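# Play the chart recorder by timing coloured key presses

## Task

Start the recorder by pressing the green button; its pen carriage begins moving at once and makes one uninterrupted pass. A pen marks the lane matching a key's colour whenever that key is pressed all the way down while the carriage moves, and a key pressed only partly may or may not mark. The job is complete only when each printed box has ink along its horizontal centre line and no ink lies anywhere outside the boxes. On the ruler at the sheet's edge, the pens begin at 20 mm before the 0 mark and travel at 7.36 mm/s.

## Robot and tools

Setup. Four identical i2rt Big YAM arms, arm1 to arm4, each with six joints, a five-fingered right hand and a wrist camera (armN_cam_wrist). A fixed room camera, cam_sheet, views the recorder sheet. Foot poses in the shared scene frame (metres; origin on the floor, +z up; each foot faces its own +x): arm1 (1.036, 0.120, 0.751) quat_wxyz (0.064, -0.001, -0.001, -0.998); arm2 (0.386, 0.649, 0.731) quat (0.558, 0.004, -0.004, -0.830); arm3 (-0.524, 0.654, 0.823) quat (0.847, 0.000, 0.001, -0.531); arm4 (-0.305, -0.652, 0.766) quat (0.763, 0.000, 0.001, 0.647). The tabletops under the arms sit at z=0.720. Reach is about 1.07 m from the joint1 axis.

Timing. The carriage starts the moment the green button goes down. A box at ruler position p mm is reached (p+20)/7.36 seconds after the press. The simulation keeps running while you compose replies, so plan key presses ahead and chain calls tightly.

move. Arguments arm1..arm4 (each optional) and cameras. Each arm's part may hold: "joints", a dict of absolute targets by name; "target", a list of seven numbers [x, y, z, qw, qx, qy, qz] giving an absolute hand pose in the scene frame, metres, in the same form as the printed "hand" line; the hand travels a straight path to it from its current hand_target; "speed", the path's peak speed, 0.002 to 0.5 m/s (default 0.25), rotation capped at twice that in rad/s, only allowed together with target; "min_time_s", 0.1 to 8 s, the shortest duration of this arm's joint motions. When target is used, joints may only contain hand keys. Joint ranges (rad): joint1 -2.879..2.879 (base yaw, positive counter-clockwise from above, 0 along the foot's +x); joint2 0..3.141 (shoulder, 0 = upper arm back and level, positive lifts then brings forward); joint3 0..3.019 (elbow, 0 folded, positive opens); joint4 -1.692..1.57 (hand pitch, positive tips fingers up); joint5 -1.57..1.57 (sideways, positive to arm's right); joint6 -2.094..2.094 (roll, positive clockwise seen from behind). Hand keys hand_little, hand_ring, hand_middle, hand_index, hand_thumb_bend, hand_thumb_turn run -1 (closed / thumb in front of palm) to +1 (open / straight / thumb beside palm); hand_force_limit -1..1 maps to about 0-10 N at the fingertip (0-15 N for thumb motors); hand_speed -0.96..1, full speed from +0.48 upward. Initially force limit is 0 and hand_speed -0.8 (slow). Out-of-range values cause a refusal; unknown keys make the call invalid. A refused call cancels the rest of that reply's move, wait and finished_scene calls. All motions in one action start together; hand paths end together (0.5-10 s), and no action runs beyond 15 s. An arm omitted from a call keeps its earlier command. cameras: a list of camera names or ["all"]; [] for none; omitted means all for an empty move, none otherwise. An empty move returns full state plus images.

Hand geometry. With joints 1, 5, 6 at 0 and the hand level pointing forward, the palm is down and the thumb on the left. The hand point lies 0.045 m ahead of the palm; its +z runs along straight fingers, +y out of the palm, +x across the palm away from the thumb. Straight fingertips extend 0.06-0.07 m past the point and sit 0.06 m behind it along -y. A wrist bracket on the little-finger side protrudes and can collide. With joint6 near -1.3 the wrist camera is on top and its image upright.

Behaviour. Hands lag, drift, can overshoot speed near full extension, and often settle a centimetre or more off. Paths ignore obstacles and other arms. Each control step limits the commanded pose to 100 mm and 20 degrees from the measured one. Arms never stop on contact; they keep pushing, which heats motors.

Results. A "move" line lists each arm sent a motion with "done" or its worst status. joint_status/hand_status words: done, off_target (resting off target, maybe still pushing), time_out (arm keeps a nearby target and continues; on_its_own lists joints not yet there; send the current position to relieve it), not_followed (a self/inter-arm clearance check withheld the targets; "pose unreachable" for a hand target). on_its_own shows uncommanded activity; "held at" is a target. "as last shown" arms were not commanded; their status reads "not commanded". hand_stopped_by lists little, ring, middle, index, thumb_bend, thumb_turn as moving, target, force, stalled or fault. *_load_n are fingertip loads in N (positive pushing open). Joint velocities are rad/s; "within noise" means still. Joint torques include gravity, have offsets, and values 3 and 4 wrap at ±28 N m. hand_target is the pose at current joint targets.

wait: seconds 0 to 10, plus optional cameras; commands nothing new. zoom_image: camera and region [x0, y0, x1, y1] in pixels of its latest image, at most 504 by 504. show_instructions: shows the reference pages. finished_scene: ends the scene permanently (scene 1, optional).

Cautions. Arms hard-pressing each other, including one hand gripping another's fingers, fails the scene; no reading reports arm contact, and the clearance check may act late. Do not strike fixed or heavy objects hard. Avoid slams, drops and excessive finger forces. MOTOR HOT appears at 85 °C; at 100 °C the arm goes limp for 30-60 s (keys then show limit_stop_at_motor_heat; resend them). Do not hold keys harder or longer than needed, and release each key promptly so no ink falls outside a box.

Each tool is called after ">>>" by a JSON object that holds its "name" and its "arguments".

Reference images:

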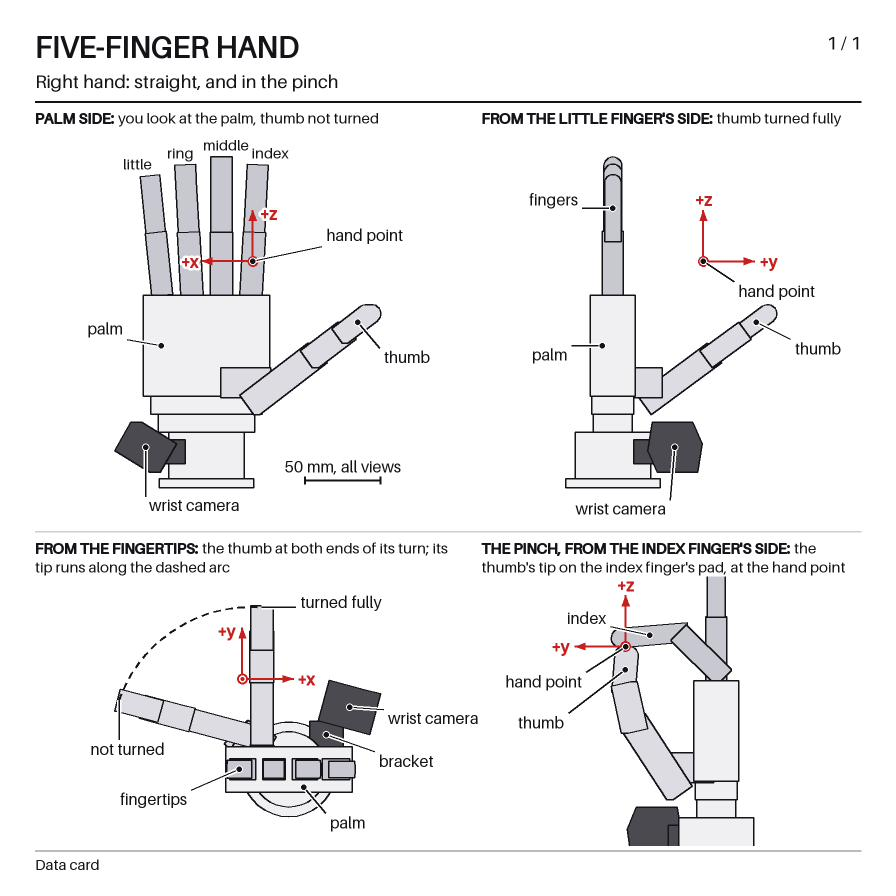

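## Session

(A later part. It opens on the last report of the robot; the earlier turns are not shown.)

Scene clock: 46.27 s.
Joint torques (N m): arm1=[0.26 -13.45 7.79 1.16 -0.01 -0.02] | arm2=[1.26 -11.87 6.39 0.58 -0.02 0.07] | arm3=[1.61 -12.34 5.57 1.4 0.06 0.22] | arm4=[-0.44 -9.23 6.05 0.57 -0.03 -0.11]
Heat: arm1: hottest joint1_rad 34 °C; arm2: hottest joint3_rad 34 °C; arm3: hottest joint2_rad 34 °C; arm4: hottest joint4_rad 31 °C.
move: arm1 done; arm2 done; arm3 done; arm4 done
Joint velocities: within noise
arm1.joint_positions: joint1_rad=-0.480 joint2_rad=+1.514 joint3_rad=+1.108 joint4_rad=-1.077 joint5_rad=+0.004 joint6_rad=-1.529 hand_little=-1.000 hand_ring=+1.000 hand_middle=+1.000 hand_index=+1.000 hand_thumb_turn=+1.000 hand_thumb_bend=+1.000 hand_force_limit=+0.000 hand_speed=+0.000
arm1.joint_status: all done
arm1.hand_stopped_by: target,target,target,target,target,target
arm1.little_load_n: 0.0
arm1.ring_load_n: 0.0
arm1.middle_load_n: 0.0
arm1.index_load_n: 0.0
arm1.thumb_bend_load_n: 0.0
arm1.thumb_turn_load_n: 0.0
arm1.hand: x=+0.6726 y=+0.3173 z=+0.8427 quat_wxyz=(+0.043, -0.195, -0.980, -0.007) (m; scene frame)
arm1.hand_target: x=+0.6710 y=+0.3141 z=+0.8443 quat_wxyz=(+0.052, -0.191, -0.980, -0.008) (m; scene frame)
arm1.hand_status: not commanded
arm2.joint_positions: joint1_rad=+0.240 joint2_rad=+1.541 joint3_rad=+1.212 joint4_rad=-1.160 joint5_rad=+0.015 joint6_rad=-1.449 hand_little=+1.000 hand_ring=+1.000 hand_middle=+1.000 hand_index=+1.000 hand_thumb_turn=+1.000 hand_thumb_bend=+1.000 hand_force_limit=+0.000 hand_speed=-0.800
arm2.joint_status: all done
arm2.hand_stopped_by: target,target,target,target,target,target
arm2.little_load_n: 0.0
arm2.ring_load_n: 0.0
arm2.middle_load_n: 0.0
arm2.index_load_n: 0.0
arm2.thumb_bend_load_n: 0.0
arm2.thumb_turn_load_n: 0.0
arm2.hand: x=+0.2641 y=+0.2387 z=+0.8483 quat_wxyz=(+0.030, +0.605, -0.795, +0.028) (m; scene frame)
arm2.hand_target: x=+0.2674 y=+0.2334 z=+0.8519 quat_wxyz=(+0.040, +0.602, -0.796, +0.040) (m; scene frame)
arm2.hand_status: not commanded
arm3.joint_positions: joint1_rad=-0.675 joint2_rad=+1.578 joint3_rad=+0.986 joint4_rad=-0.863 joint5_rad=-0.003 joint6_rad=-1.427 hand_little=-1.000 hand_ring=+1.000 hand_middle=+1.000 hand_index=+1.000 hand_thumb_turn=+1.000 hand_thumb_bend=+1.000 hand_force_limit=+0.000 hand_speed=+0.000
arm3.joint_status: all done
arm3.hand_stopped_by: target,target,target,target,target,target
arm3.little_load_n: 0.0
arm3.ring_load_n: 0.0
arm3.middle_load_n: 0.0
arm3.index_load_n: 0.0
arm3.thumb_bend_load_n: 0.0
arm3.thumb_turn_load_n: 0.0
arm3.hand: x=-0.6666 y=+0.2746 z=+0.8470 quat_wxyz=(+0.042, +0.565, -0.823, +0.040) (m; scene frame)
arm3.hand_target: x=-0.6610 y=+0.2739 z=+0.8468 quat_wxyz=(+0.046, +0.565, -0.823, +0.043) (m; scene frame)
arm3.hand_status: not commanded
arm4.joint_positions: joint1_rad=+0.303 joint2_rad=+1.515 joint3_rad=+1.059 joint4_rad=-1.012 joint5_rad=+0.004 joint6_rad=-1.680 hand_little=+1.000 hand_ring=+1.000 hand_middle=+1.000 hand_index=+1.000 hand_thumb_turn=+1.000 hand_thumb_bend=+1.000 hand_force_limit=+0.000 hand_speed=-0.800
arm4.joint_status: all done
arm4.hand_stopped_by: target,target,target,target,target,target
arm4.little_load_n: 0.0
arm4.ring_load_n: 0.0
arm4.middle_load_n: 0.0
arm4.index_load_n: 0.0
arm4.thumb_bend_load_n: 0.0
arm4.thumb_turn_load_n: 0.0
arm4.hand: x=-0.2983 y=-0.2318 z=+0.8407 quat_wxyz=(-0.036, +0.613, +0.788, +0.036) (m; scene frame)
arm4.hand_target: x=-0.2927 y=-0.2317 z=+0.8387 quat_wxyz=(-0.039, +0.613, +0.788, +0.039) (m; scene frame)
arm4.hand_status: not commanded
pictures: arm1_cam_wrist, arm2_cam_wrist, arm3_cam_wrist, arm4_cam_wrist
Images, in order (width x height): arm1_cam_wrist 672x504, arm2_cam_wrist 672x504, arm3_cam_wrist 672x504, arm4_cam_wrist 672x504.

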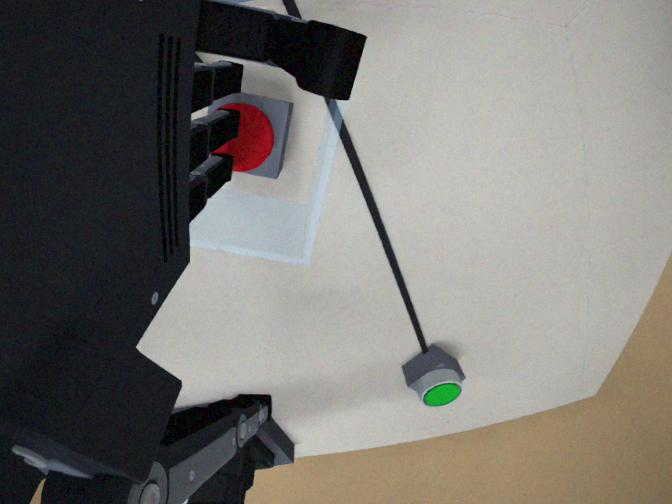

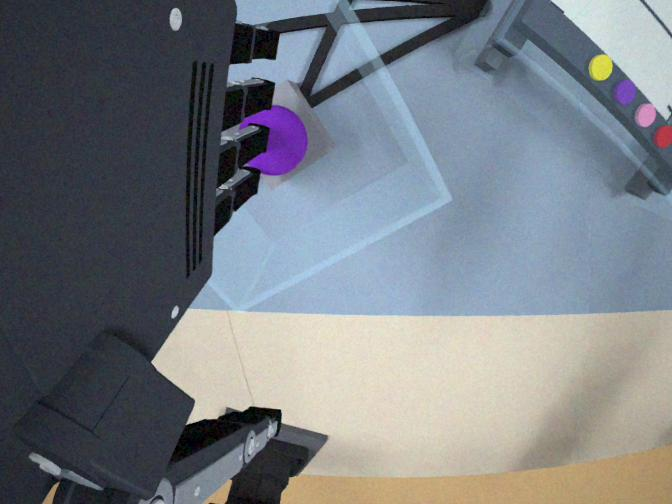

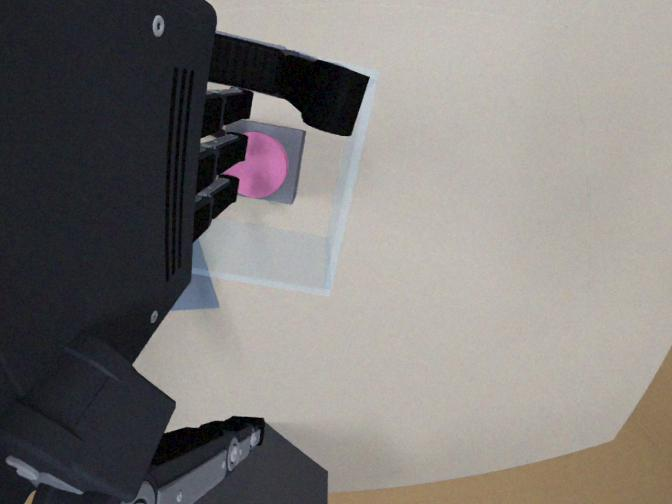

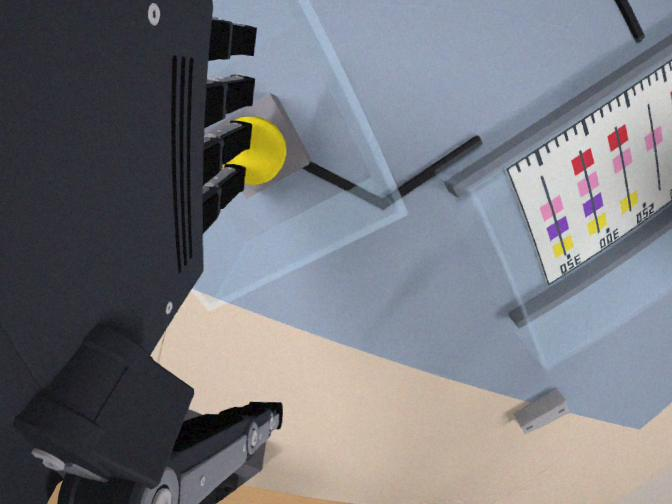

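>>> {"name": "move", "arguments": {"arm1": {"joints": {"joint2_rad": 1.46}, "min_time_s": 0.4}, "arm2": {"joints": {"joint2_rad": 1.47}, "min_time_s": 0.4}, "arm3": {"joints": {"joint2_rad": 1.51}, "min_time_s": 0.4}, "arm4": {"joints": {"joint2_rad": 1.46}, "min_time_s": 0.4}}}

>>> {"name": "move", "arguments": {"arm1": {"joints": {"joint2_rad": 1.60}, "min_time_s": 0.6}, "arm2": {"joints": {"joint2_rad": 1.615}, "min_time_s": 0.6}, "arm3": {"joints": {"joint2_rad": 1.665}, "min_time_s": 0.6}, "arm4": {"joints": {"joint2_rad": 1.59}, "min_time_s": 0.6}, "cameras": ["all"]}}

>>> {"name": "move", "arguments": {"arm1": {"joints": {"joint2_rad": 1.46}, "min_time_s": 0.5}, "arm2": {"joints": {"joint2_rad": 1.47}, "min_time_s": 0.5}, "arm3": {"joints": {"joint2_rad": 1.51}, "min_time_s": 0.5}, "arm4": {"joints": {"joint2_rad": 1.46}, "min_time_s": 0.5}, "cameras": ["all"]}}

Scene clock: 47.77 s.
Joint torques (N m): arm1=[0.38 -12.57 8.02 1.24 -0.01 -0.03] | arm2=[0.97 -11.93 6.87 0.42 -0.05 0.06] | arm3=[1.44 -11.05 6.06 1.59 0.03 0.2] | arm4=[-0.5 -8.88 6.28 0.66 -0.02 -0.11]
Heat: arm1: hottest joint1_rad 34 °C; arm2: hottest joint3_rad 34 °C; arm3: hottest joint2_rad 34 °C; arm4: hottest joint4_rad 31 °C.
move: arm1 done; arm2 done; arm3 done; arm4 done
Joint velocities: within noise
arm1.joint_positions: joint1_rad=-0.480 joint2_rad=+1.472 joint3_rad=+1.108 joint4_rad=-1.077 joint5_rad=+0.004 joint6_rad=-1.529 hand_little=-1.000 hand_ring=+1.000 hand_middle=+1.000 hand_index=+1.000 hand_thumb_turn=+1.000 hand_thumb_bend=+1.000 hand_force_limit=+0.000 hand_speed=+0.000
arm1.joint_status: all done
arm1.hand_stopped_by: target,target,target,target,target,target
arm1.little_load_n: 0.0
arm1.ring_load_n: 0.0
arm1.middle_load_n: 0.0
arm1.index_load_n: 0.0
arm1.thumb_bend_load_n: 0.0
arm1.thumb_turn_load_n: 0.5
arm1.hand: x=+0.6714 y=+0.3178 z=+0.8590 quat_wxyz=(+0.064, -0.195, -0.979, -0.011) (m; scene frame)
arm1.hand_target: x=+0.6699 y=+0.3146 z=+0.8597 quat_wxyz=(+0.072, -0.191, -0.979, -0.011) (m; scene frame)
arm1.hand_status: not commanded
arm2.joint_positions: joint1_rad=+0.240 joint2_rad=+1.486 joint3_rad=+1.208 joint4_rad=-1.152 joint5_rad=+0.015 joint6_rad=-1.449 hand_little=+1.000 hand_ring=+1.000 hand_middle=+1.000 hand_index=+1.000 hand_thumb_turn=+1.000 hand_thumb_bend=+1.000 hand_force_limit=+0.000 hand_speed=-0.800
arm2.joint_status: all done
arm2.hand_stopped_by: target,target,target,target,target,target
arm2.little_load_n: 0.0
arm2.ring_load_n: 0.0
arm2.middle_load_n: 0.0
arm2.index_load_n: 0.0
arm2.thumb_bend_load_n: 0.0
arm2.thumb_turn_load_n: 0.0
arm2.hand: x=+0.2638 y=+0.2378 z=+0.8690 quat_wxyz=(+0.051, +0.604, -0.794, +0.048) (m; scene frame)
arm2.hand_target: x=+0.2671 y=+0.2336 z=+0.8761 quat_wxyz=(+0.061, +0.601, -0.795, +0.061) (m; scene frame)
arm2.hand_status: not commanded
arm3.joint_positions: joint1_rad=-0.675 joint2_rad=+1.513 joint3_rad=+0.986 joint4_rad=-0.863 joint5_rad=-0.003 joint6_rad=-1.426 hand_little=-1.000 hand_ring=+1.000 hand_middle=+1.000 hand_index=+1.000 hand_thumb_turn=+1.000 hand_thumb_bend=+1.000 hand_force_limit=+0.000 hand_speed=+0.000
arm3.joint_status: all done
arm3.hand_stopped_by: target,target,target,target,target,target
arm3.little_load_n: 0.0
arm3.ring_load_n: 0.0
arm3.middle_load_n: 0.0
arm3.index_load_n: 0.0
arm3.thumb_bend_load_n: 0.0
arm3.thumb_turn_load_n: 0.0
arm3.hand: x=-0.6679 y=+0.2687 z=+0.8718 quat_wxyz=(+0.066, +0.563, -0.821, +0.062) (m; scene frame)
arm3.hand_target: x=-0.6621 y=+0.2683 z=+0.8697 quat_wxyz=(+0.068, +0.564, -0.821, +0.064) (m; scene frame)
arm3.hand_status: not commanded
arm4.joint_positions: joint1_rad=+0.303 joint2_rad=+1.464 joint3_rad=+1.059 joint4_rad=-1.012 joint5_rad=+0.004 joint6_rad=-1.680 hand_little=+1.000 hand_ring=+1.000 hand_middle=+1.000 hand_index=+1.000 hand_thumb_turn=+1.000 hand_thumb_bend=+1.000 hand_force_limit=+0.000 hand_speed=-0.800
arm4.joint_status: all done
arm4.hand_stopped_by: target,target,target,target,target,target
arm4.little_load_n: 0.0
arm4.ring_load_n: 0.0
arm4.middle_load_n: 0.0
arm4.index_load_n: 0.0
arm4.thumb_bend_load_n: 0.0
arm4.thumb_turn_load_n: 0.0
arm4.hand: x=-0.2986 y=-0.2295 z=+0.8607 quat_wxyz=(-0.054, +0.613, +0.787, +0.054) (m; scene frame)
arm4.hand_target: x=-0.2929 y=-0.2293 z=+0.8584 quat_wxyz=(-0.057, +0.612, +0.787, +0.057) (m; scene frame)
arm4.hand_status: not commanded
pictures: none

Scene clock: 48.67 s.
Joint torques (N m): arm1=[0.26 -8.35 7.32 1.03 -0.01 -0.03] | arm2=[1.32 -7.3 6.17 0.35 -0.03 0.1] | arm3=[1.67 -7.41 5.3 1.31 0.02 0.21] | arm4=[-0.5 -5.42 5.83 0.42 -0.02 -0.11]
Heat: arm1: hottest joint1_rad 34 °C; arm2: hottest joint3_rad 34 °C; arm3: hottest joint2_rad 34 °C; arm4: hottest joint4_rad 31 °C.
move: arm1 done; arm2 done; arm3 done; arm4 done
Joint velocities: within noise
arm1.joint_positions: joint1_rad=-0.480 joint2_rad=+1.545 joint3_rad=+1.112 joint4_rad=-1.076 joint5_rad=+0.004 joint6_rad=-1.529 hand_little=-1.000 hand_ring=+1.000 hand_middle=+1.000 hand_index=+1.000 hand_thumb_turn=+1.000 hand_thumb_bend=+1.000 hand_force_limit=+0.000 hand_speed=+0.000
arm1.joint_status: all done
arm1.hand_stopped_by: target,target,target,target,target,target
arm1.little_load_n: 0.0
arm1.ring_load_n: 0.0
arm1.middle_load_n: 0.0
arm1.index_load_n: 0.0
arm1.thumb_bend_load_n: 0.0
arm1.thumb_turn_load_n: 0.0
arm1.hand: x=+0.6721 y=+0.3175 z=+0.8319 quat_wxyz=(+0.031, -0.195, -0.980, -0.005) (m; scene frame)
arm1.hand_target: x=+0.6764 y=+0.3121 z=+0.8056 quat_wxyz=(+0.002, -0.191, -0.982, +0.000) (m; scene frame)
arm1.hand_status: not commanded
arm2.joint_positions: joint1_rad=+0.240 joint2_rad=+1.558 joint3_rad=+1.214 joint4_rad=-1.152 joint5_rad=+0.015 joint6_rad=-1.449 hand_little=+1.000 hand_ring=+1.000 hand_middle=+1.000 hand_index=+1.000 hand_thumb_turn=+1.000 hand_thumb_bend=+1.000 hand_force_limit=+0.000 hand_speed=-0.800
arm2.joint_status: all done
arm2.hand_stopped_by: target,target,target,target,target,target
arm2.little_load_n: 0.0
arm2.ring_load_n: 0.0
arm2.middle_load_n: 0.0
arm2.index_load_n: 0.0
arm2.thumb_bend_load_n: 0.0
arm2.thumb_turn_load_n: 0.0
arm2.hand: x=+0.2638 y=+0.2359 z=+0.8424 quat_wxyz=(+0.028, +0.605, -0.795, +0.026) (m; scene frame)
arm2.hand_target: x=+0.2681 y=+0.2355 z=+0.8175 quat_wxyz=(+0.010, +0.604, -0.797, +0.010) (m; scene frame)
arm2.hand_status: not commanded
arm3.joint_positions: joint1_rad=-0.675 joint2_rad=+1.609 joint3_rad=+0.990 joint4_rad=-0.860 joint5_rad=-0.003 joint6_rad=-1.426 hand_little=-1.000 hand_ring=+1.000 hand_middle=+1.000 hand_index=+1.000 hand_thumb_turn=+1.000 hand_thumb_bend=+1.000 hand_force_limit=+0.000 hand_speed=+0.000
arm3.joint_status: all done
arm3.hand_stopped_by: target,target,target,target,target,target
arm3.little_load_n: 0.0
arm3.ring_load_n: 0.0
arm3.middle_load_n: 0.0
arm3.index_load_n: 0.0
arm3.thumb_bend_load_n: 0.0
arm3.thumb_turn_load_n: 0.0
arm3.hand: x=-0.6662 y=+0.2757 z=+0.8361 quat_wxyz=(+0.033, +0.565, -0.824, +0.031) (m; scene frame)
arm3.hand_target: x=-0.6584 y=+0.2854 z=+0.8114 quat_wxyz=(+0.011, +0.566, -0.824, +0.011) (m; scene frame)
arm3.hand_status: not commanded
arm4.joint_positions: joint1_rad=+0.303 joint2_rad=+1.537 joint3_rad=+1.061 joint4_rad=-1.009 joint5_rad=+0.004 joint6_rad=-1.680 hand_little=+1.000 hand_ring=+1.000 hand_middle=+1.000 hand_index=+1.000 hand_thumb_turn=+1.000 hand_thumb_bend=+1.000 hand_force_limit=+0.000 hand_speed=-0.800
arm4.joint_status: all done
arm4.hand_stopped_by: target,target,target,target,target,target
arm4.little_load_n: 0.0
arm4.ring_load_n: 0.0
arm4.middle_load_n: 0.0
arm4.index_load_n: 0.0
arm4.thumb_bend_load_n: 0.0
arm4.thumb_turn_load_n: 0.0
arm4.hand: x=-0.2983 y=-0.2315 z=+0.8326 quat_wxyz=(-0.030, +0.614, +0.788, +0.030) (m; scene frame)
arm4.hand_target: x=-0.2920 y=-0.2375 z=+0.8074 quat_wxyz=(-0.011, +0.614, +0.790, +0.011) (m; scene frame)
arm4.hand_status: not commanded
pictures: arm1_cam_wrist, arm2_cam_wrist, arm3_cam_wrist, arm4_cam_wrist, cam_sheet
Images, in order (width x height): arm1_cam_wrist 672x504, arm2_cam_wrist 672x504, arm3_cam_wrist 672x504, arm4_cam_wrist 672x504, cam_sheet 896x504.

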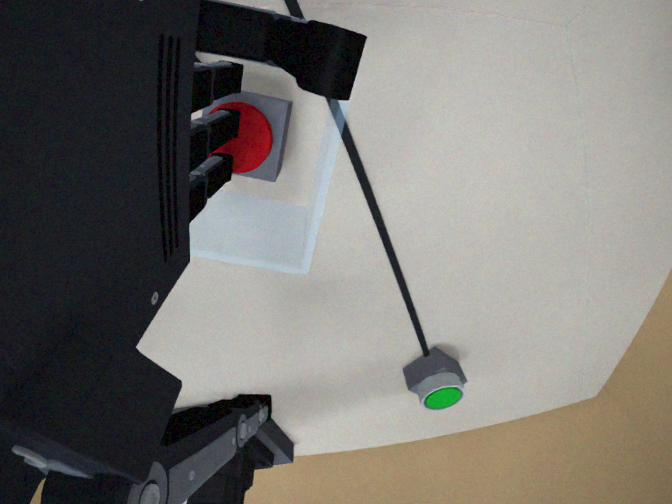

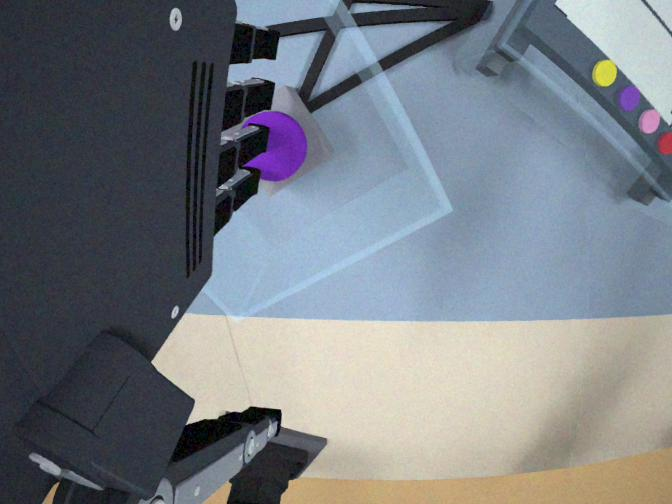

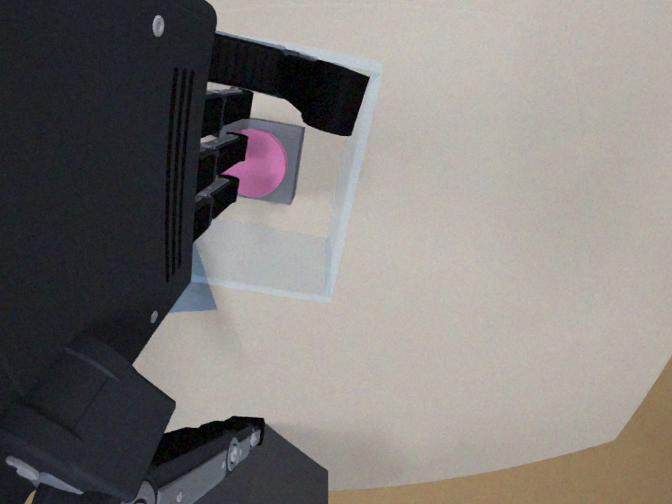

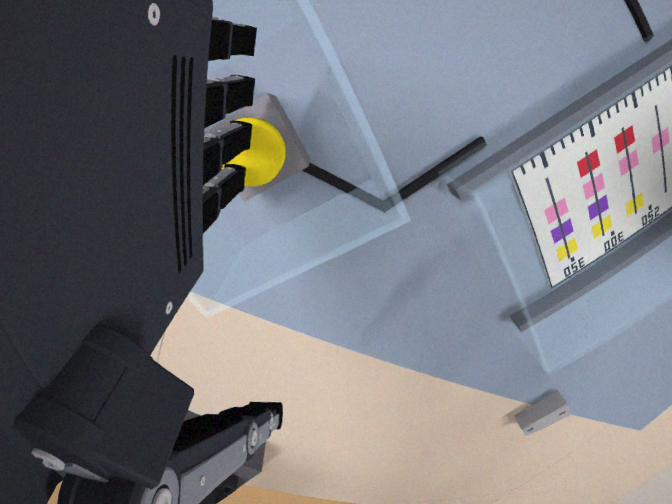

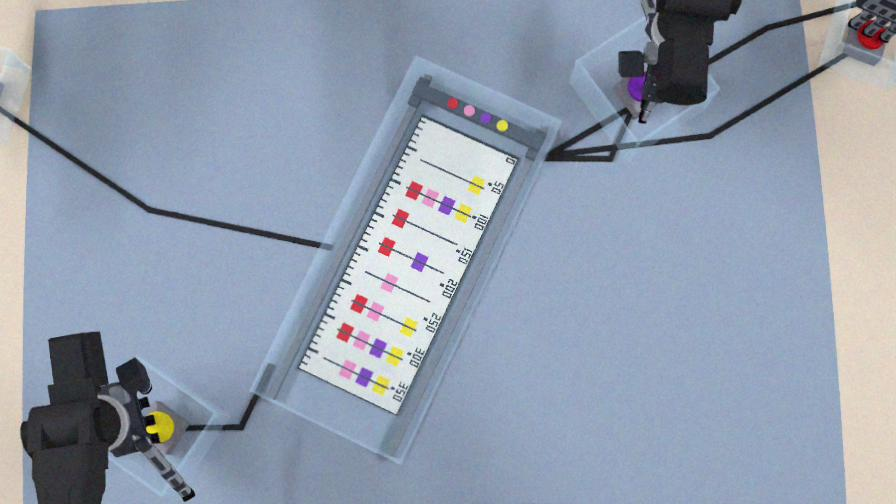

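Scene clock: 49.70 s.
Joint torques (N m): arm1=[0.32 -12.45 8.13 1.16 -0.02 -0.04] | arm2=[1.32 -11.58 6.83 0.39 -0.06 0.09] | arm3=[1.67 -10.75 6.15 1.54 0.04 0.2] | arm4=[-0.44 -8.76 6.28 0.54 -0.02 -0.11]
Heat: arm1: hottest joint1_rad 34 °C; arm2: hottest joint3_rad 34 °C; arm3: hottest joint2_rad 34 °C; arm4: hottest joint4_rad 31 °C.
move: arm1 done; arm2 done; arm3 done; arm4 done
Joint velocities: within noise
arm1.joint_positions: joint1_rad=-0.480 joint2_rad=+1.469 joint3_rad=+1.106 joint4_rad=-1.076 joint5_rad=+0.004 joint6_rad=-1.529 hand_little=-1.000 hand_ring=+1.000 hand_middle=+1.000 hand_index=+1.000 hand_thumb_turn=+1.000 hand_thumb_bend=+1.000 hand_force_limit=+0.000 hand_speed=+0.000
arm1.joint_status: all done
arm1.hand_stopped_by: target,target,target,target,target,target
arm1.little_load_n: 0.0
arm1.ring_load_n: 0.0
arm1.middle_load_n: 0.0
arm1.index_load_n: 0.0
arm1.thumb_bend_load_n: 0.0
arm1.thumb_turn_load_n: 0.0
arm1.hand: x=+0.6717 y=+0.3177 z=+0.8595 quat_wxyz=(+0.066, -0.195, -0.979, -0.011) (m; scene frame)
arm1.hand_target: x=+0.6701 y=+0.3145 z=+0.8598 quat_wxyz=(+0.072, -0.191, -0.979, -0.011) (m; scene frame)
arm1.hand_status: not commanded
arm2.joint_positions: joint1_rad=+0.240 joint2_rad=+1.486 joint3_rad=+1.210 joint4_rad=-1.151 joint5_rad=+0.015 joint6_rad=-1.449 hand_little=+1.000 hand_ring=+1.000 hand_middle=+1.000 hand_index=+1.000 hand_thumb_turn=+1.000 hand_thumb_bend=+1.000 hand_force_limit=+0.000 hand_speed=-0.800
arm2.joint_status: all done
arm2.hand_stopped_by: target,target,target,target,target,target
arm2.little_load_n: -0.5
arm2.ring_load_n: 0.0
arm2.middle_load_n: 0.0
arm2.index_load_n: 0.0
arm2.thumb_bend_load_n: 0.0
arm2.thumb_turn_load_n: 0.0
arm2.hand: x=+0.2636 y=+0.2370 z=+0.8697 quat_wxyz=(+0.052, +0.604, -0.794, +0.049) (m; scene frame)
arm2.hand_target: x=+0.2671 y=+0.2336 z=+0.8763 quat_wxyz=(+0.061, +0.601, -0.795, +0.061) (m; scene frame)
arm2.hand_status: not commanded
arm3.joint_positions: joint1_rad=-0.675 joint2_rad=+1.510 joint3_rad=+0.987 joint4_rad=-0.860 joint5_rad=-0.003 joint6_rad=-1.426 hand_little=-1.000 hand_ring=+1.000 hand_middle=+1.000 hand_index=+1.000 hand_thumb_turn=+1.000 hand_thumb_bend=+1.000 hand_force_limit=+0.000 hand_speed=+0.000
arm3.joint_status: all done
arm3.hand_stopped_by: target,target,target,target,target,target
arm3.little_load_n: 0.0
arm3.ring_load_n: -0.5
arm3.middle_load_n: 0.0
arm3.index_load_n: 0.0
arm3.thumb_bend_load_n: 0.0
arm3.thumb_turn_load_n: 0.0
arm3.hand: x=-0.6680 y=+0.2673 z=+0.8733 quat_wxyz=(+0.068, +0.563, -0.821, +0.064) (m; scene frame)
arm3.hand_target: x=-0.6620 y=+0.2684 z=+0.8696 quat_wxyz=(+0.067, +0.564, -0.821, +0.064) (m; scene frame)
arm3.hand_status: not commanded
arm4.joint_positions: joint1_rad=+0.303 joint2_rad=+1.463 joint3_rad=+1.059 joint4_rad=-1.008 joint5_rad=+0.004 joint6_rad=-1.680 hand_little=+1.000 hand_ring=+1.000 hand_middle=+1.000 hand_index=+1.000 hand_thumb_turn=+1.000 hand_thumb_bend=+1.000 hand_force_limit=+0.000 hand_speed=-0.800
arm4.joint_status: all done
arm4.hand_stopped_by: target,target,target,target,target,target
arm4.little_load_n: 0.0
arm4.ring_load_n: 0.0
arm4.middle_load_n: 0.0
arm4.index_load_n: 0.0
arm4.thumb_bend_load_n: 0.0
arm4.thumb_turn_load_n: 0.0
arm4.hand: x=-0.2987 y=-0.2284 z=+0.8612 quat_wxyz=(-0.056, +0.612, +0.787, +0.056) (m; scene frame)
arm4.hand_target: x=-0.2929 y=-0.2293 z=+0.8585 quat_wxyz=(-0.057, +0.612, +0.787, +0.057) (m; scene frame)
arm4.hand_status: not commanded
pictures: arm1_cam_wrist, arm2_cam_wrist, arm3_cam_wrist, arm4_cam_wrist, cam_sheet
Images, in order (width x height): arm1_cam_wrist 672x504, arm2_cam_wrist 672x504, arm3_cam_wrist 672x504, arm4_cam_wrist 672x504, cam_sheet 896x504.

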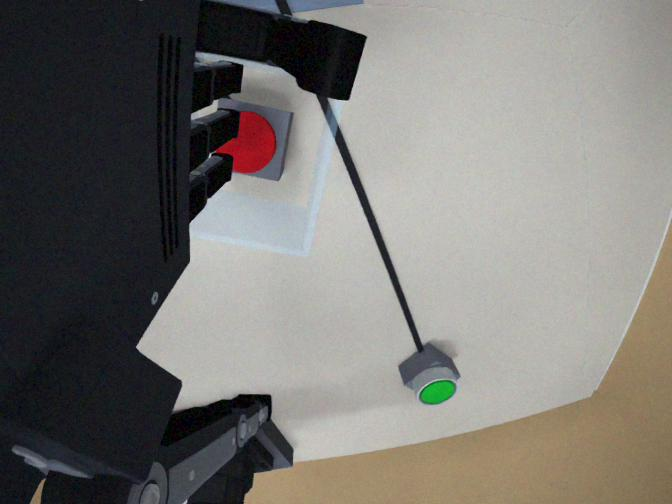

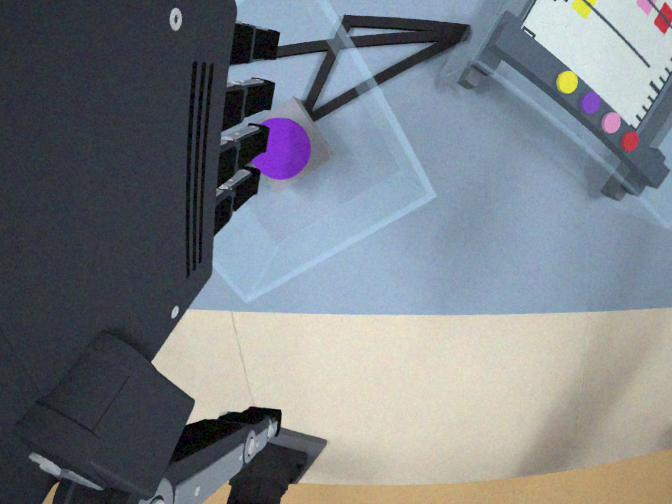

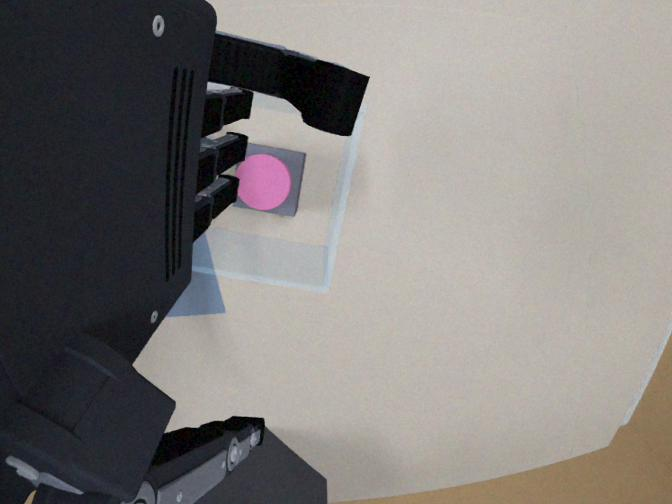

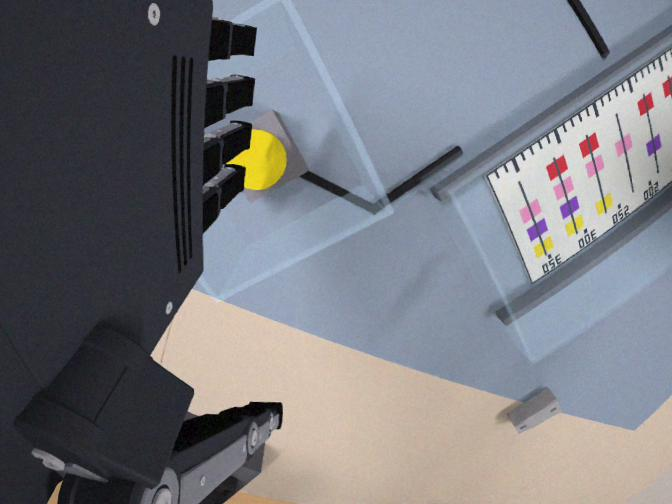

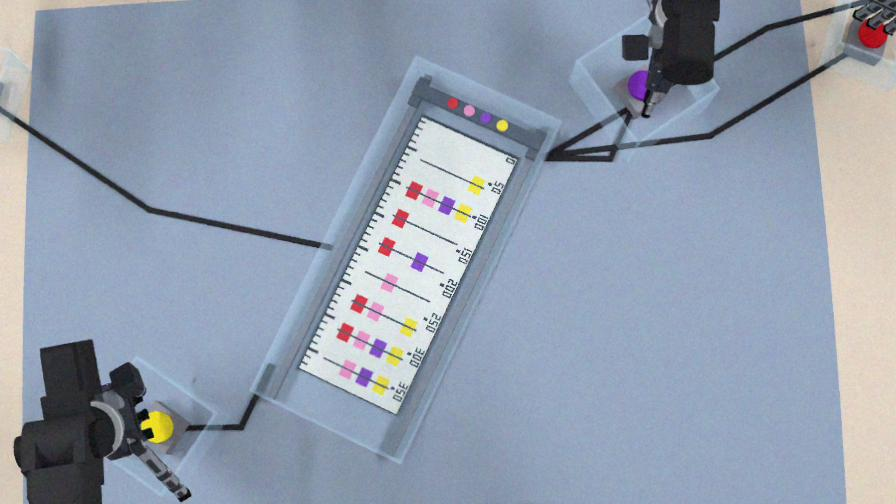

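>>> {"name": "zoom_image", "arguments": {"camera": "cam_sheet", "region": [400, 60, 580, 180]}}

>>> {"name": "zoom_image", "arguments": {"camera": "cam_sheet", "region": [370, 150, 520, 250]}}

>>> {"name": "zoom_image", "arguments": {"camera": "cam_sheet", "region": [330, 230, 480, 330]}}

>>> {"name": "zoom_image", "arguments": {"camera": "cam_sheet", "region": [290, 320, 440, 420]}}

Scaled by 2.800.

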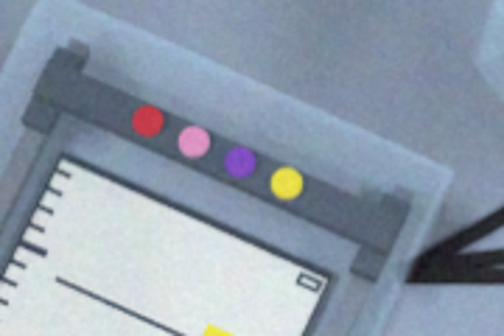

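Scaled by 3.360.

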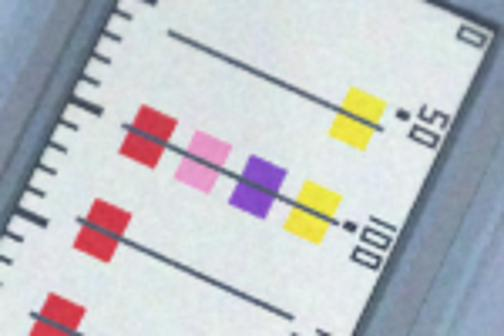

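Scaled by 3.360.

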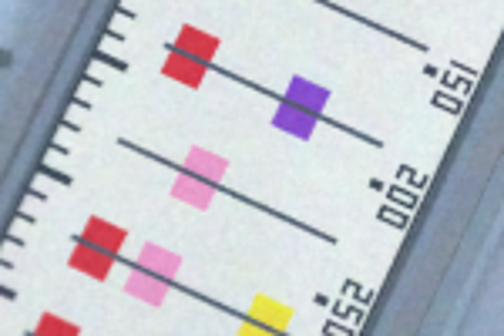

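Scaled by 3.360.

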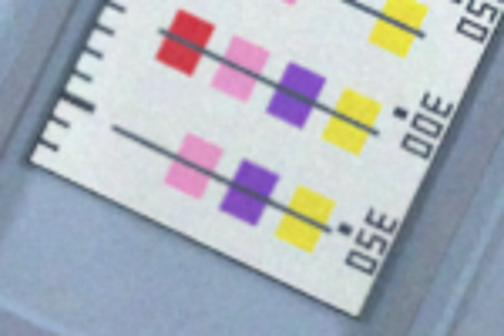

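>>> {"name": "move", "arguments": {"arm1": {"target": [0.6735, 0.313, 0.95, 0, 0.191, 0.982, 0], "speed": 0.2}}}

>>> {"name": "move", "arguments": {"arm1": {"target": [1.003, 0.422, 0.93, 0, 0.5906, 0.807, 0], "speed": 0.25}, "cameras": ["arm1_cam_wrist", "cam_sheet"]}}

Scene clock: 53.17 s.
Joint torques (N m): arm1=[0.38 -10.23 13.86 -0.25 -0.02 -0.01] | arm2=[1.14 -11.81 6.76 0.39 -0.02 0.1] | arm3=[1.67 -11.11 6.05 1.46 0.04 0.21] | arm4=[-0.5 -8.76 6.3 0.54 -0.02 -0.11]
Heat: arm1: hottest joint1_rad 34 °C; arm2: hottest joint3_rad 34 °C; arm3: hottest joint2_rad 35 °C; arm4: hottest joint4_rad 31 °C.
move: arm1 off_target
Joint velocities: within noise
arm1.joint_positions: joint1_rad=-0.480 joint2_rad=+1.469 joint3_rad=+1.321 joint4_rad=-1.436 joint5_rad=+0.004 joint6_rad=-1.529 hand_little=-1.000 hand_ring=+1.000 hand_middle=+1.000 hand_index=+1.000 hand_thumb_turn=+1.000 hand_thumb_bend=+1.000 hand_force_limit=+0.000 hand_speed=+0.000
arm1.joint_status: not commanded
arm1.hand_stopped_by: target,target,target,target,target,target
arm1.little_load_n: 0.0
arm1.ring_load_n: 0.0
arm1.middle_load_n: 0.0
arm1.index_load_n: 0.0
arm1.thumb_bend_load_n: 0.0
arm1.thumb_turn_load_n: 0.0
arm1.hand: x=+0.6894 y=+0.3115 z=+0.9412 quat_wxyz=(-0.006, -0.195, -0.981, +0.000) (m; scene frame)
arm1.hand_target: x=+0.6740 y=+0.3128 z=+0.9499 quat_wxyz=(+0.001, -0.191, -0.982, +0.000) (m; scene frame)
arm1.hand_status: off_target (0.018 m and 0.9 deg from the pose sent, 0.091 m and 7.6 deg at the start)
arm2, arm3, arm4: as last shown
arm2.little_load_n: 0.0
pictures: none

Scene clock: 55.80 s.
Joint torques (N m): arm1=[-1.03 -7.71 9.01 0.91 -0.03 -0.24] | arm2=[1.26 -11.69 6.83 0.34 -0.03 0.08] | arm3=[1.67 -11.05 5.94 1.47 0.02 0.19] | arm4=[-0.44 -8.82 6.28 0.57 -0.03 -0.11]
Heat: arm1: hottest joint1_rad 34 °C; arm2: hottest joint3_rad 34 °C; arm3: hottest joint2_rad 35 °C; arm4: hottest joint4_rad 31 °C.
move: arm1 done
Joint velocities: within noise
arm1.joint_positions: joint1_rad=-1.380 joint2_rad=+1.208 joint3_rad=+1.051 joint4_rad=-1.423 joint5_rad=+0.004 joint6_rad=-1.547 hand_little=-1.000 hand_ring=+1.000 hand_middle=+1.000 hand_index=+1.000 hand_thumb_turn=+1.000 hand_thumb_bend=+1.000 hand_force_limit=+0.000 hand_speed=+0.000
arm1.joint_status: not commanded
arm1.hand_stopped_by: target,target,target,target,target,target
arm1.little_load_n: 0.5
arm1.ring_load_n: 0.0
arm1.middle_load_n: 0.0
arm1.index_load_n: 0.0
arm1.thumb_bend_load_n: 0.0
arm1.thumb_turn_load_n: 0.0
arm1.hand: x=+1.0017 y=+0.4181 z=+0.9316 quat_wxyz=(-0.005, -0.595, -0.804, +0.002) (m; scene frame)
arm1.hand_target: x=+1.0030 y=+0.4220 z=+0.9300 quat_wxyz=(+0.000, -0.591, -0.807, +0.000) (m; scene frame)
arm1.hand_status: done (0.004 m and 0.9 deg from the pose sent, 0.333 m and 49.9 deg at the start)
arm2, arm3, arm4: as last shown
arm3.ring_load_n: 0.0
pictures: arm1_cam_wrist, cam_sheet
Images, in order (width x height): arm1_cam_wrist 672x504, cam_sheet 896x504.

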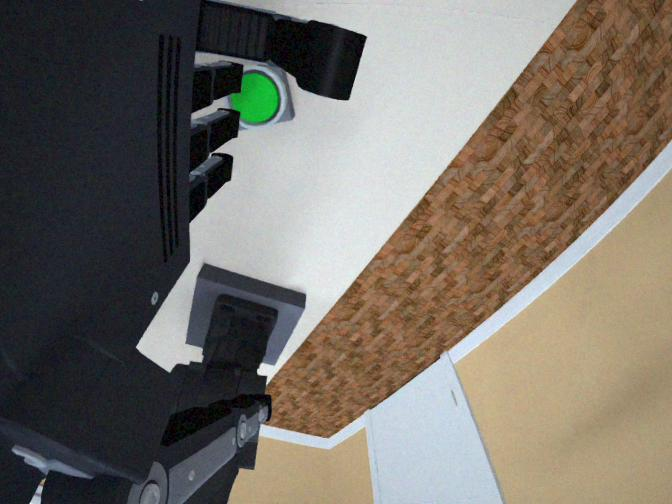

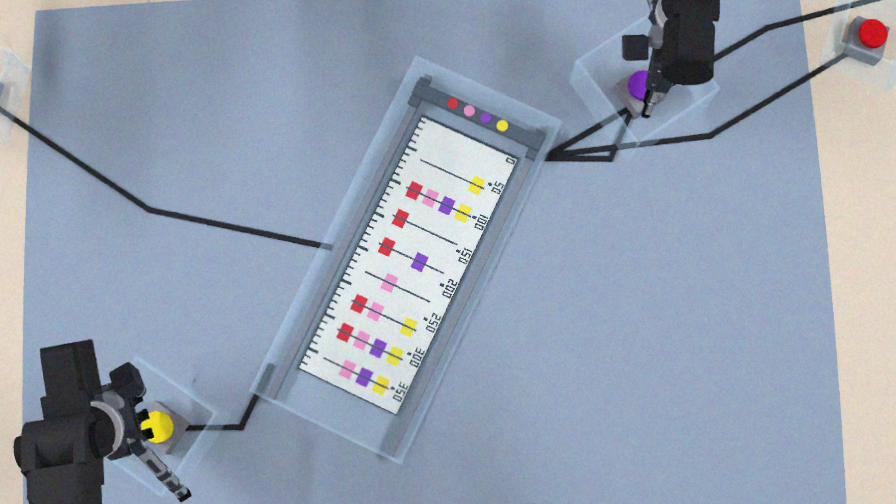

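>>> {"name": "move", "arguments": {"arm1": {"target": [0.989, 0.431, 0.865, 0, 0.5906, 0.807, 0], "speed": 0.1}, "cameras": ["arm1_cam_wrist"]}}

>>> {"name": "zoom_image", "arguments": {"camera": "arm1_cam_wrist", "region": [180, 40, 340, 200]}}

Scene clock: 57.43 s.
Joint torques (N m): arm1=[0.32 -6.71 8.17 0.96 -0.04 0.12] | arm2=[1.14 -11.69 6.78 0.36 -0.03 0.08] | arm3=[1.61 -11.11 5.89 1.39 0.01 0.2] | arm4=[-0.44 -8.82 6.28 0.53 -0.02 -0.11]
Heat: arm1: hottest joint1_rad 34 °C; arm2: hottest joint3_rad 34 °C; arm3: hottest joint2_rad 35 °C; arm4: hottest joint4_rad 31 °C.
move: arm1 done
Joint velocities: within noise
arm1.joint_positions: joint1_rad=-1.366 joint2_rad=+1.268 joint3_rad=+0.950 joint4_rad=-1.235 joint5_rad=+0.004 joint6_rad=-1.548 hand_little=-1.000 hand_ring=+1.000 hand_middle=+1.000 hand_index=+1.000 hand_thumb_turn=+1.000 hand_thumb_bend=+1.000 hand_force_limit=+0.000 hand_speed=+0.000
arm1.joint_status: not commanded
arm1.hand_stopped_by: target,target,target,target,target,target
arm1.little_load_n: 0.0
arm1.ring_load_n: 0.0
arm1.middle_load_n: 0.0
arm1.index_load_n: 0.0
arm1.thumb_bend_load_n: 0.0
arm1.thumb_turn_load_n: 0.0
arm1.hand: x=+0.9927 y=+0.4320 z=+0.8746 quat_wxyz=(+0.006, -0.590, -0.808, -0.005) (m; scene frame)
arm1.hand_target: x=+0.9891 y=+0.4308 z=+0.8652 quat_wxyz=(+0.000, -0.591, -0.807, +0.000) (m; scene frame)
arm1.hand_status: done (0.010 m and 0.9 deg from the pose sent, 0.069 m and 0.9 deg at the start)
arm2, arm3, arm4: as last shown
arm3.thumb_bend_load_n: -0.5
pictures: arm1_cam_wrist
Images, in order (width x height): arm1_cam_wrist 672x504.

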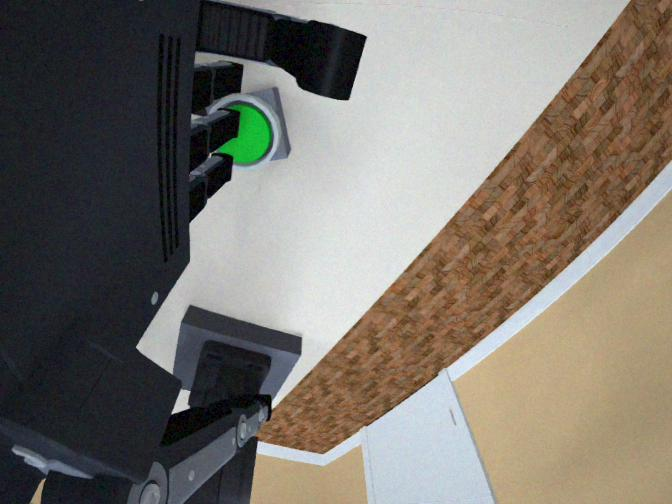

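Scaled by 3.150 from the camera's 672x504 image, which has a finer 960x720 frame.

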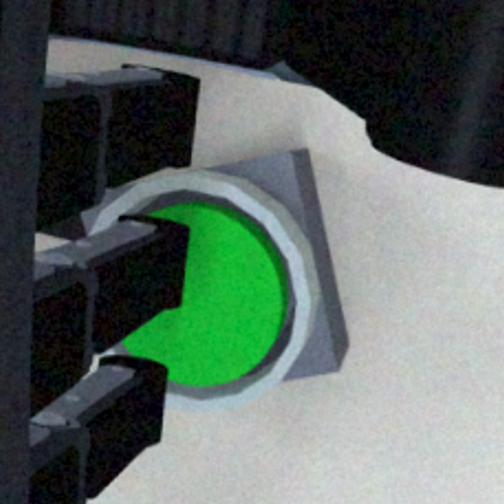

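>>> {"name": "move", "arguments": {"arm1": {"target": [0.990, 0.418, 0.88, 0, 0.5906, 0.807, 0], "speed": 0.1}}}

>>> {"name": "move", "arguments": {"arm1": {"target": [0.990, 0.418, 0.86, 0, 0.5906, 0.807, 0], "speed": 0.1}, "cameras": ["arm1_cam_wrist"]}}

>>> {"name": "zoom_image", "arguments": {"camera": "arm1_cam_wrist", "region": [180, 40, 340, 200]}}

Scene clock: 58.97 s.
Joint torques (N m): arm1=[0.32 -9.47 8.16 -0.2 -0.04 0.18] | arm2=[1.26 -11.63 6.76 0.35 -0.04 0.09] | arm3=[1.44 -11.28 5.97 1.42 0.03 0.23] | arm4=[-0.44 -8.76 6.3 0.51 -0.02 -0.11]
Heat: arm1: hottest joint1_rad 34 °C; arm2: hottest joint3_rad 34 °C; arm3: hottest joint2_rad 35 °C; arm4: hottest joint4_rad 31 °C.
move: arm1 done
Joint velocities: within noise
arm1.joint_positions: joint1_rad=-1.357 joint2_rad=+1.258 joint3_rad=+0.950 joint4_rad=-1.256 joint5_rad=+0.004 joint6_rad=-1.543 hand_little=-1.000 hand_ring=+1.000 hand_middle=+1.000 hand_index=+1.000 hand_thumb_turn=+1.000 hand_thumb_bend=+1.000 hand_force_limit=+0.000 hand_speed=+0.000
arm1.joint_status: not commanded
arm1.hand_stopped_by: target,target,target,target,target,target
arm1.little_load_n: 0.0
arm1.ring_load_n: 0.0
arm1.middle_load_n: 0.0
arm1.index_load_n: 0.0
arm1.thumb_bend_load_n: 0.0
arm1.thumb_turn_load_n: 0.0
arm1.hand: x=+0.9916 y=+0.4262 z=+0.8779 quat_wxyz=(+0.001, -0.588, -0.809, -0.002) (m; scene frame)
arm1.hand_target: x=+0.9902 y=+0.4182 z=+0.8798 quat_wxyz=(+0.000, -0.591, -0.807, +0.000) (m; scene frame)
arm1.hand_status: done (0.009 m and 0.5 deg from the pose sent, 0.015 m and 0.9 deg at the start)
arm2, arm3, arm4: as last shown
arm2.thumb_bend_load_n: -0.5
arm3.thumb_bend_load_n: 0.0
pictures: none

Scene clock: 60.00 s.
Joint torques (N m): arm1=[0.44 -7.88 7.84 0.85 -0.05 0.19] | arm2=[1.14 -11.69 6.8 0.29 -0.03 0.08] | arm3=[1.44 -10.7 5.96 1.52 0.04 0.23] | arm4=[-0.44 -8.88 6.27 0.55 -0.03 -0.11]
Heat: arm1: hottest joint1_rad 34 °C; arm2: hottest joint3_rad 34 °C; arm3: hottest joint2_rad 35 °C; arm4: hottest joint4_rad 31 °C.
move: arm1 done
Joint velocities: within noise
arm1.joint_positions: joint1_rad=-1.357 joint2_rad=+1.258 joint3_rad=+0.913 joint4_rad=-1.225 joint5_rad=+0.004 joint6_rad=-1.543 hand_little=-1.000 hand_ring=+1.000 hand_middle=+1.000 hand_index=+1.000 hand_thumb_turn=+1.000 hand_thumb_bend=+1.000 hand_force_limit=+0.000 hand_speed=+0.000
arm1.joint_status: not commanded
arm1.hand_stopped_by: target,target,target,target,target,target
arm1.little_load_n: 0.0
arm1.ring_load_n: 0.0
arm1.middle_load_n: 0.0
arm1.index_load_n: 0.0
arm1.thumb_bend_load_n: 0.0
arm1.thumb_turn_load_n: 0.0
arm1.hand: x=+0.9935 y=+0.4204 z=+0.8647 quat_wxyz=(-0.001, -0.588, -0.809, +0.000) (m; scene frame)
arm1.hand_target: x=+0.9900 y=+0.4180 z=+0.8601 quat_wxyz=(+0.000, -0.590, -0.807, +0.000) (m; scene frame)
arm1.hand_status: done (0.006 m and 0.4 deg from the pose sent, 0.020 m and 0.5 deg at the start)
arm2, arm3, arm4: as last shown
arm2.thumb_bend_load_n: 0.0
pictures: arm1_cam_wrist
Images, in order (width x height): arm1_cam_wrist 672x504.

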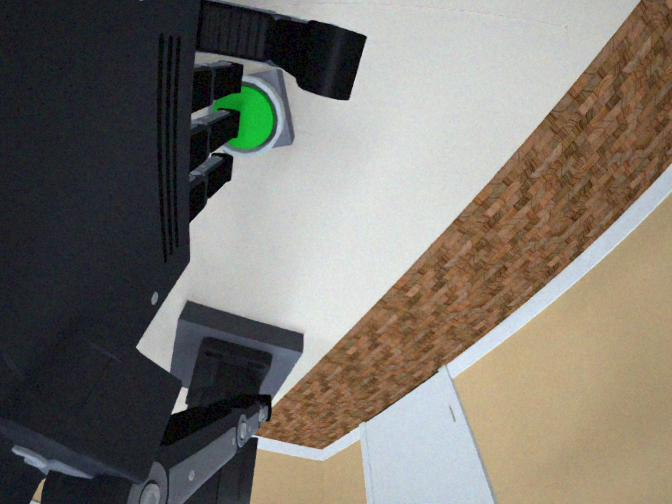

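Scaled by 3.150 from the camera's 672x504 image, which has a finer 960x720 frame.

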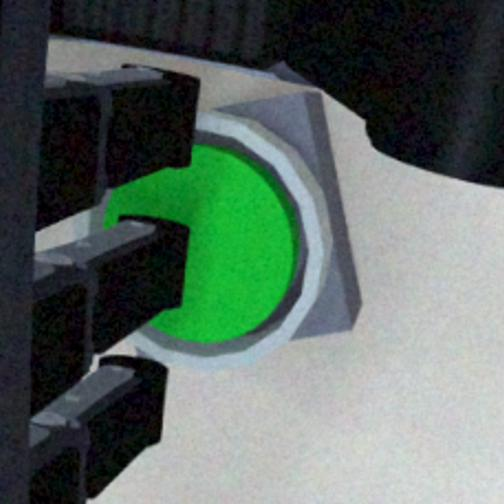

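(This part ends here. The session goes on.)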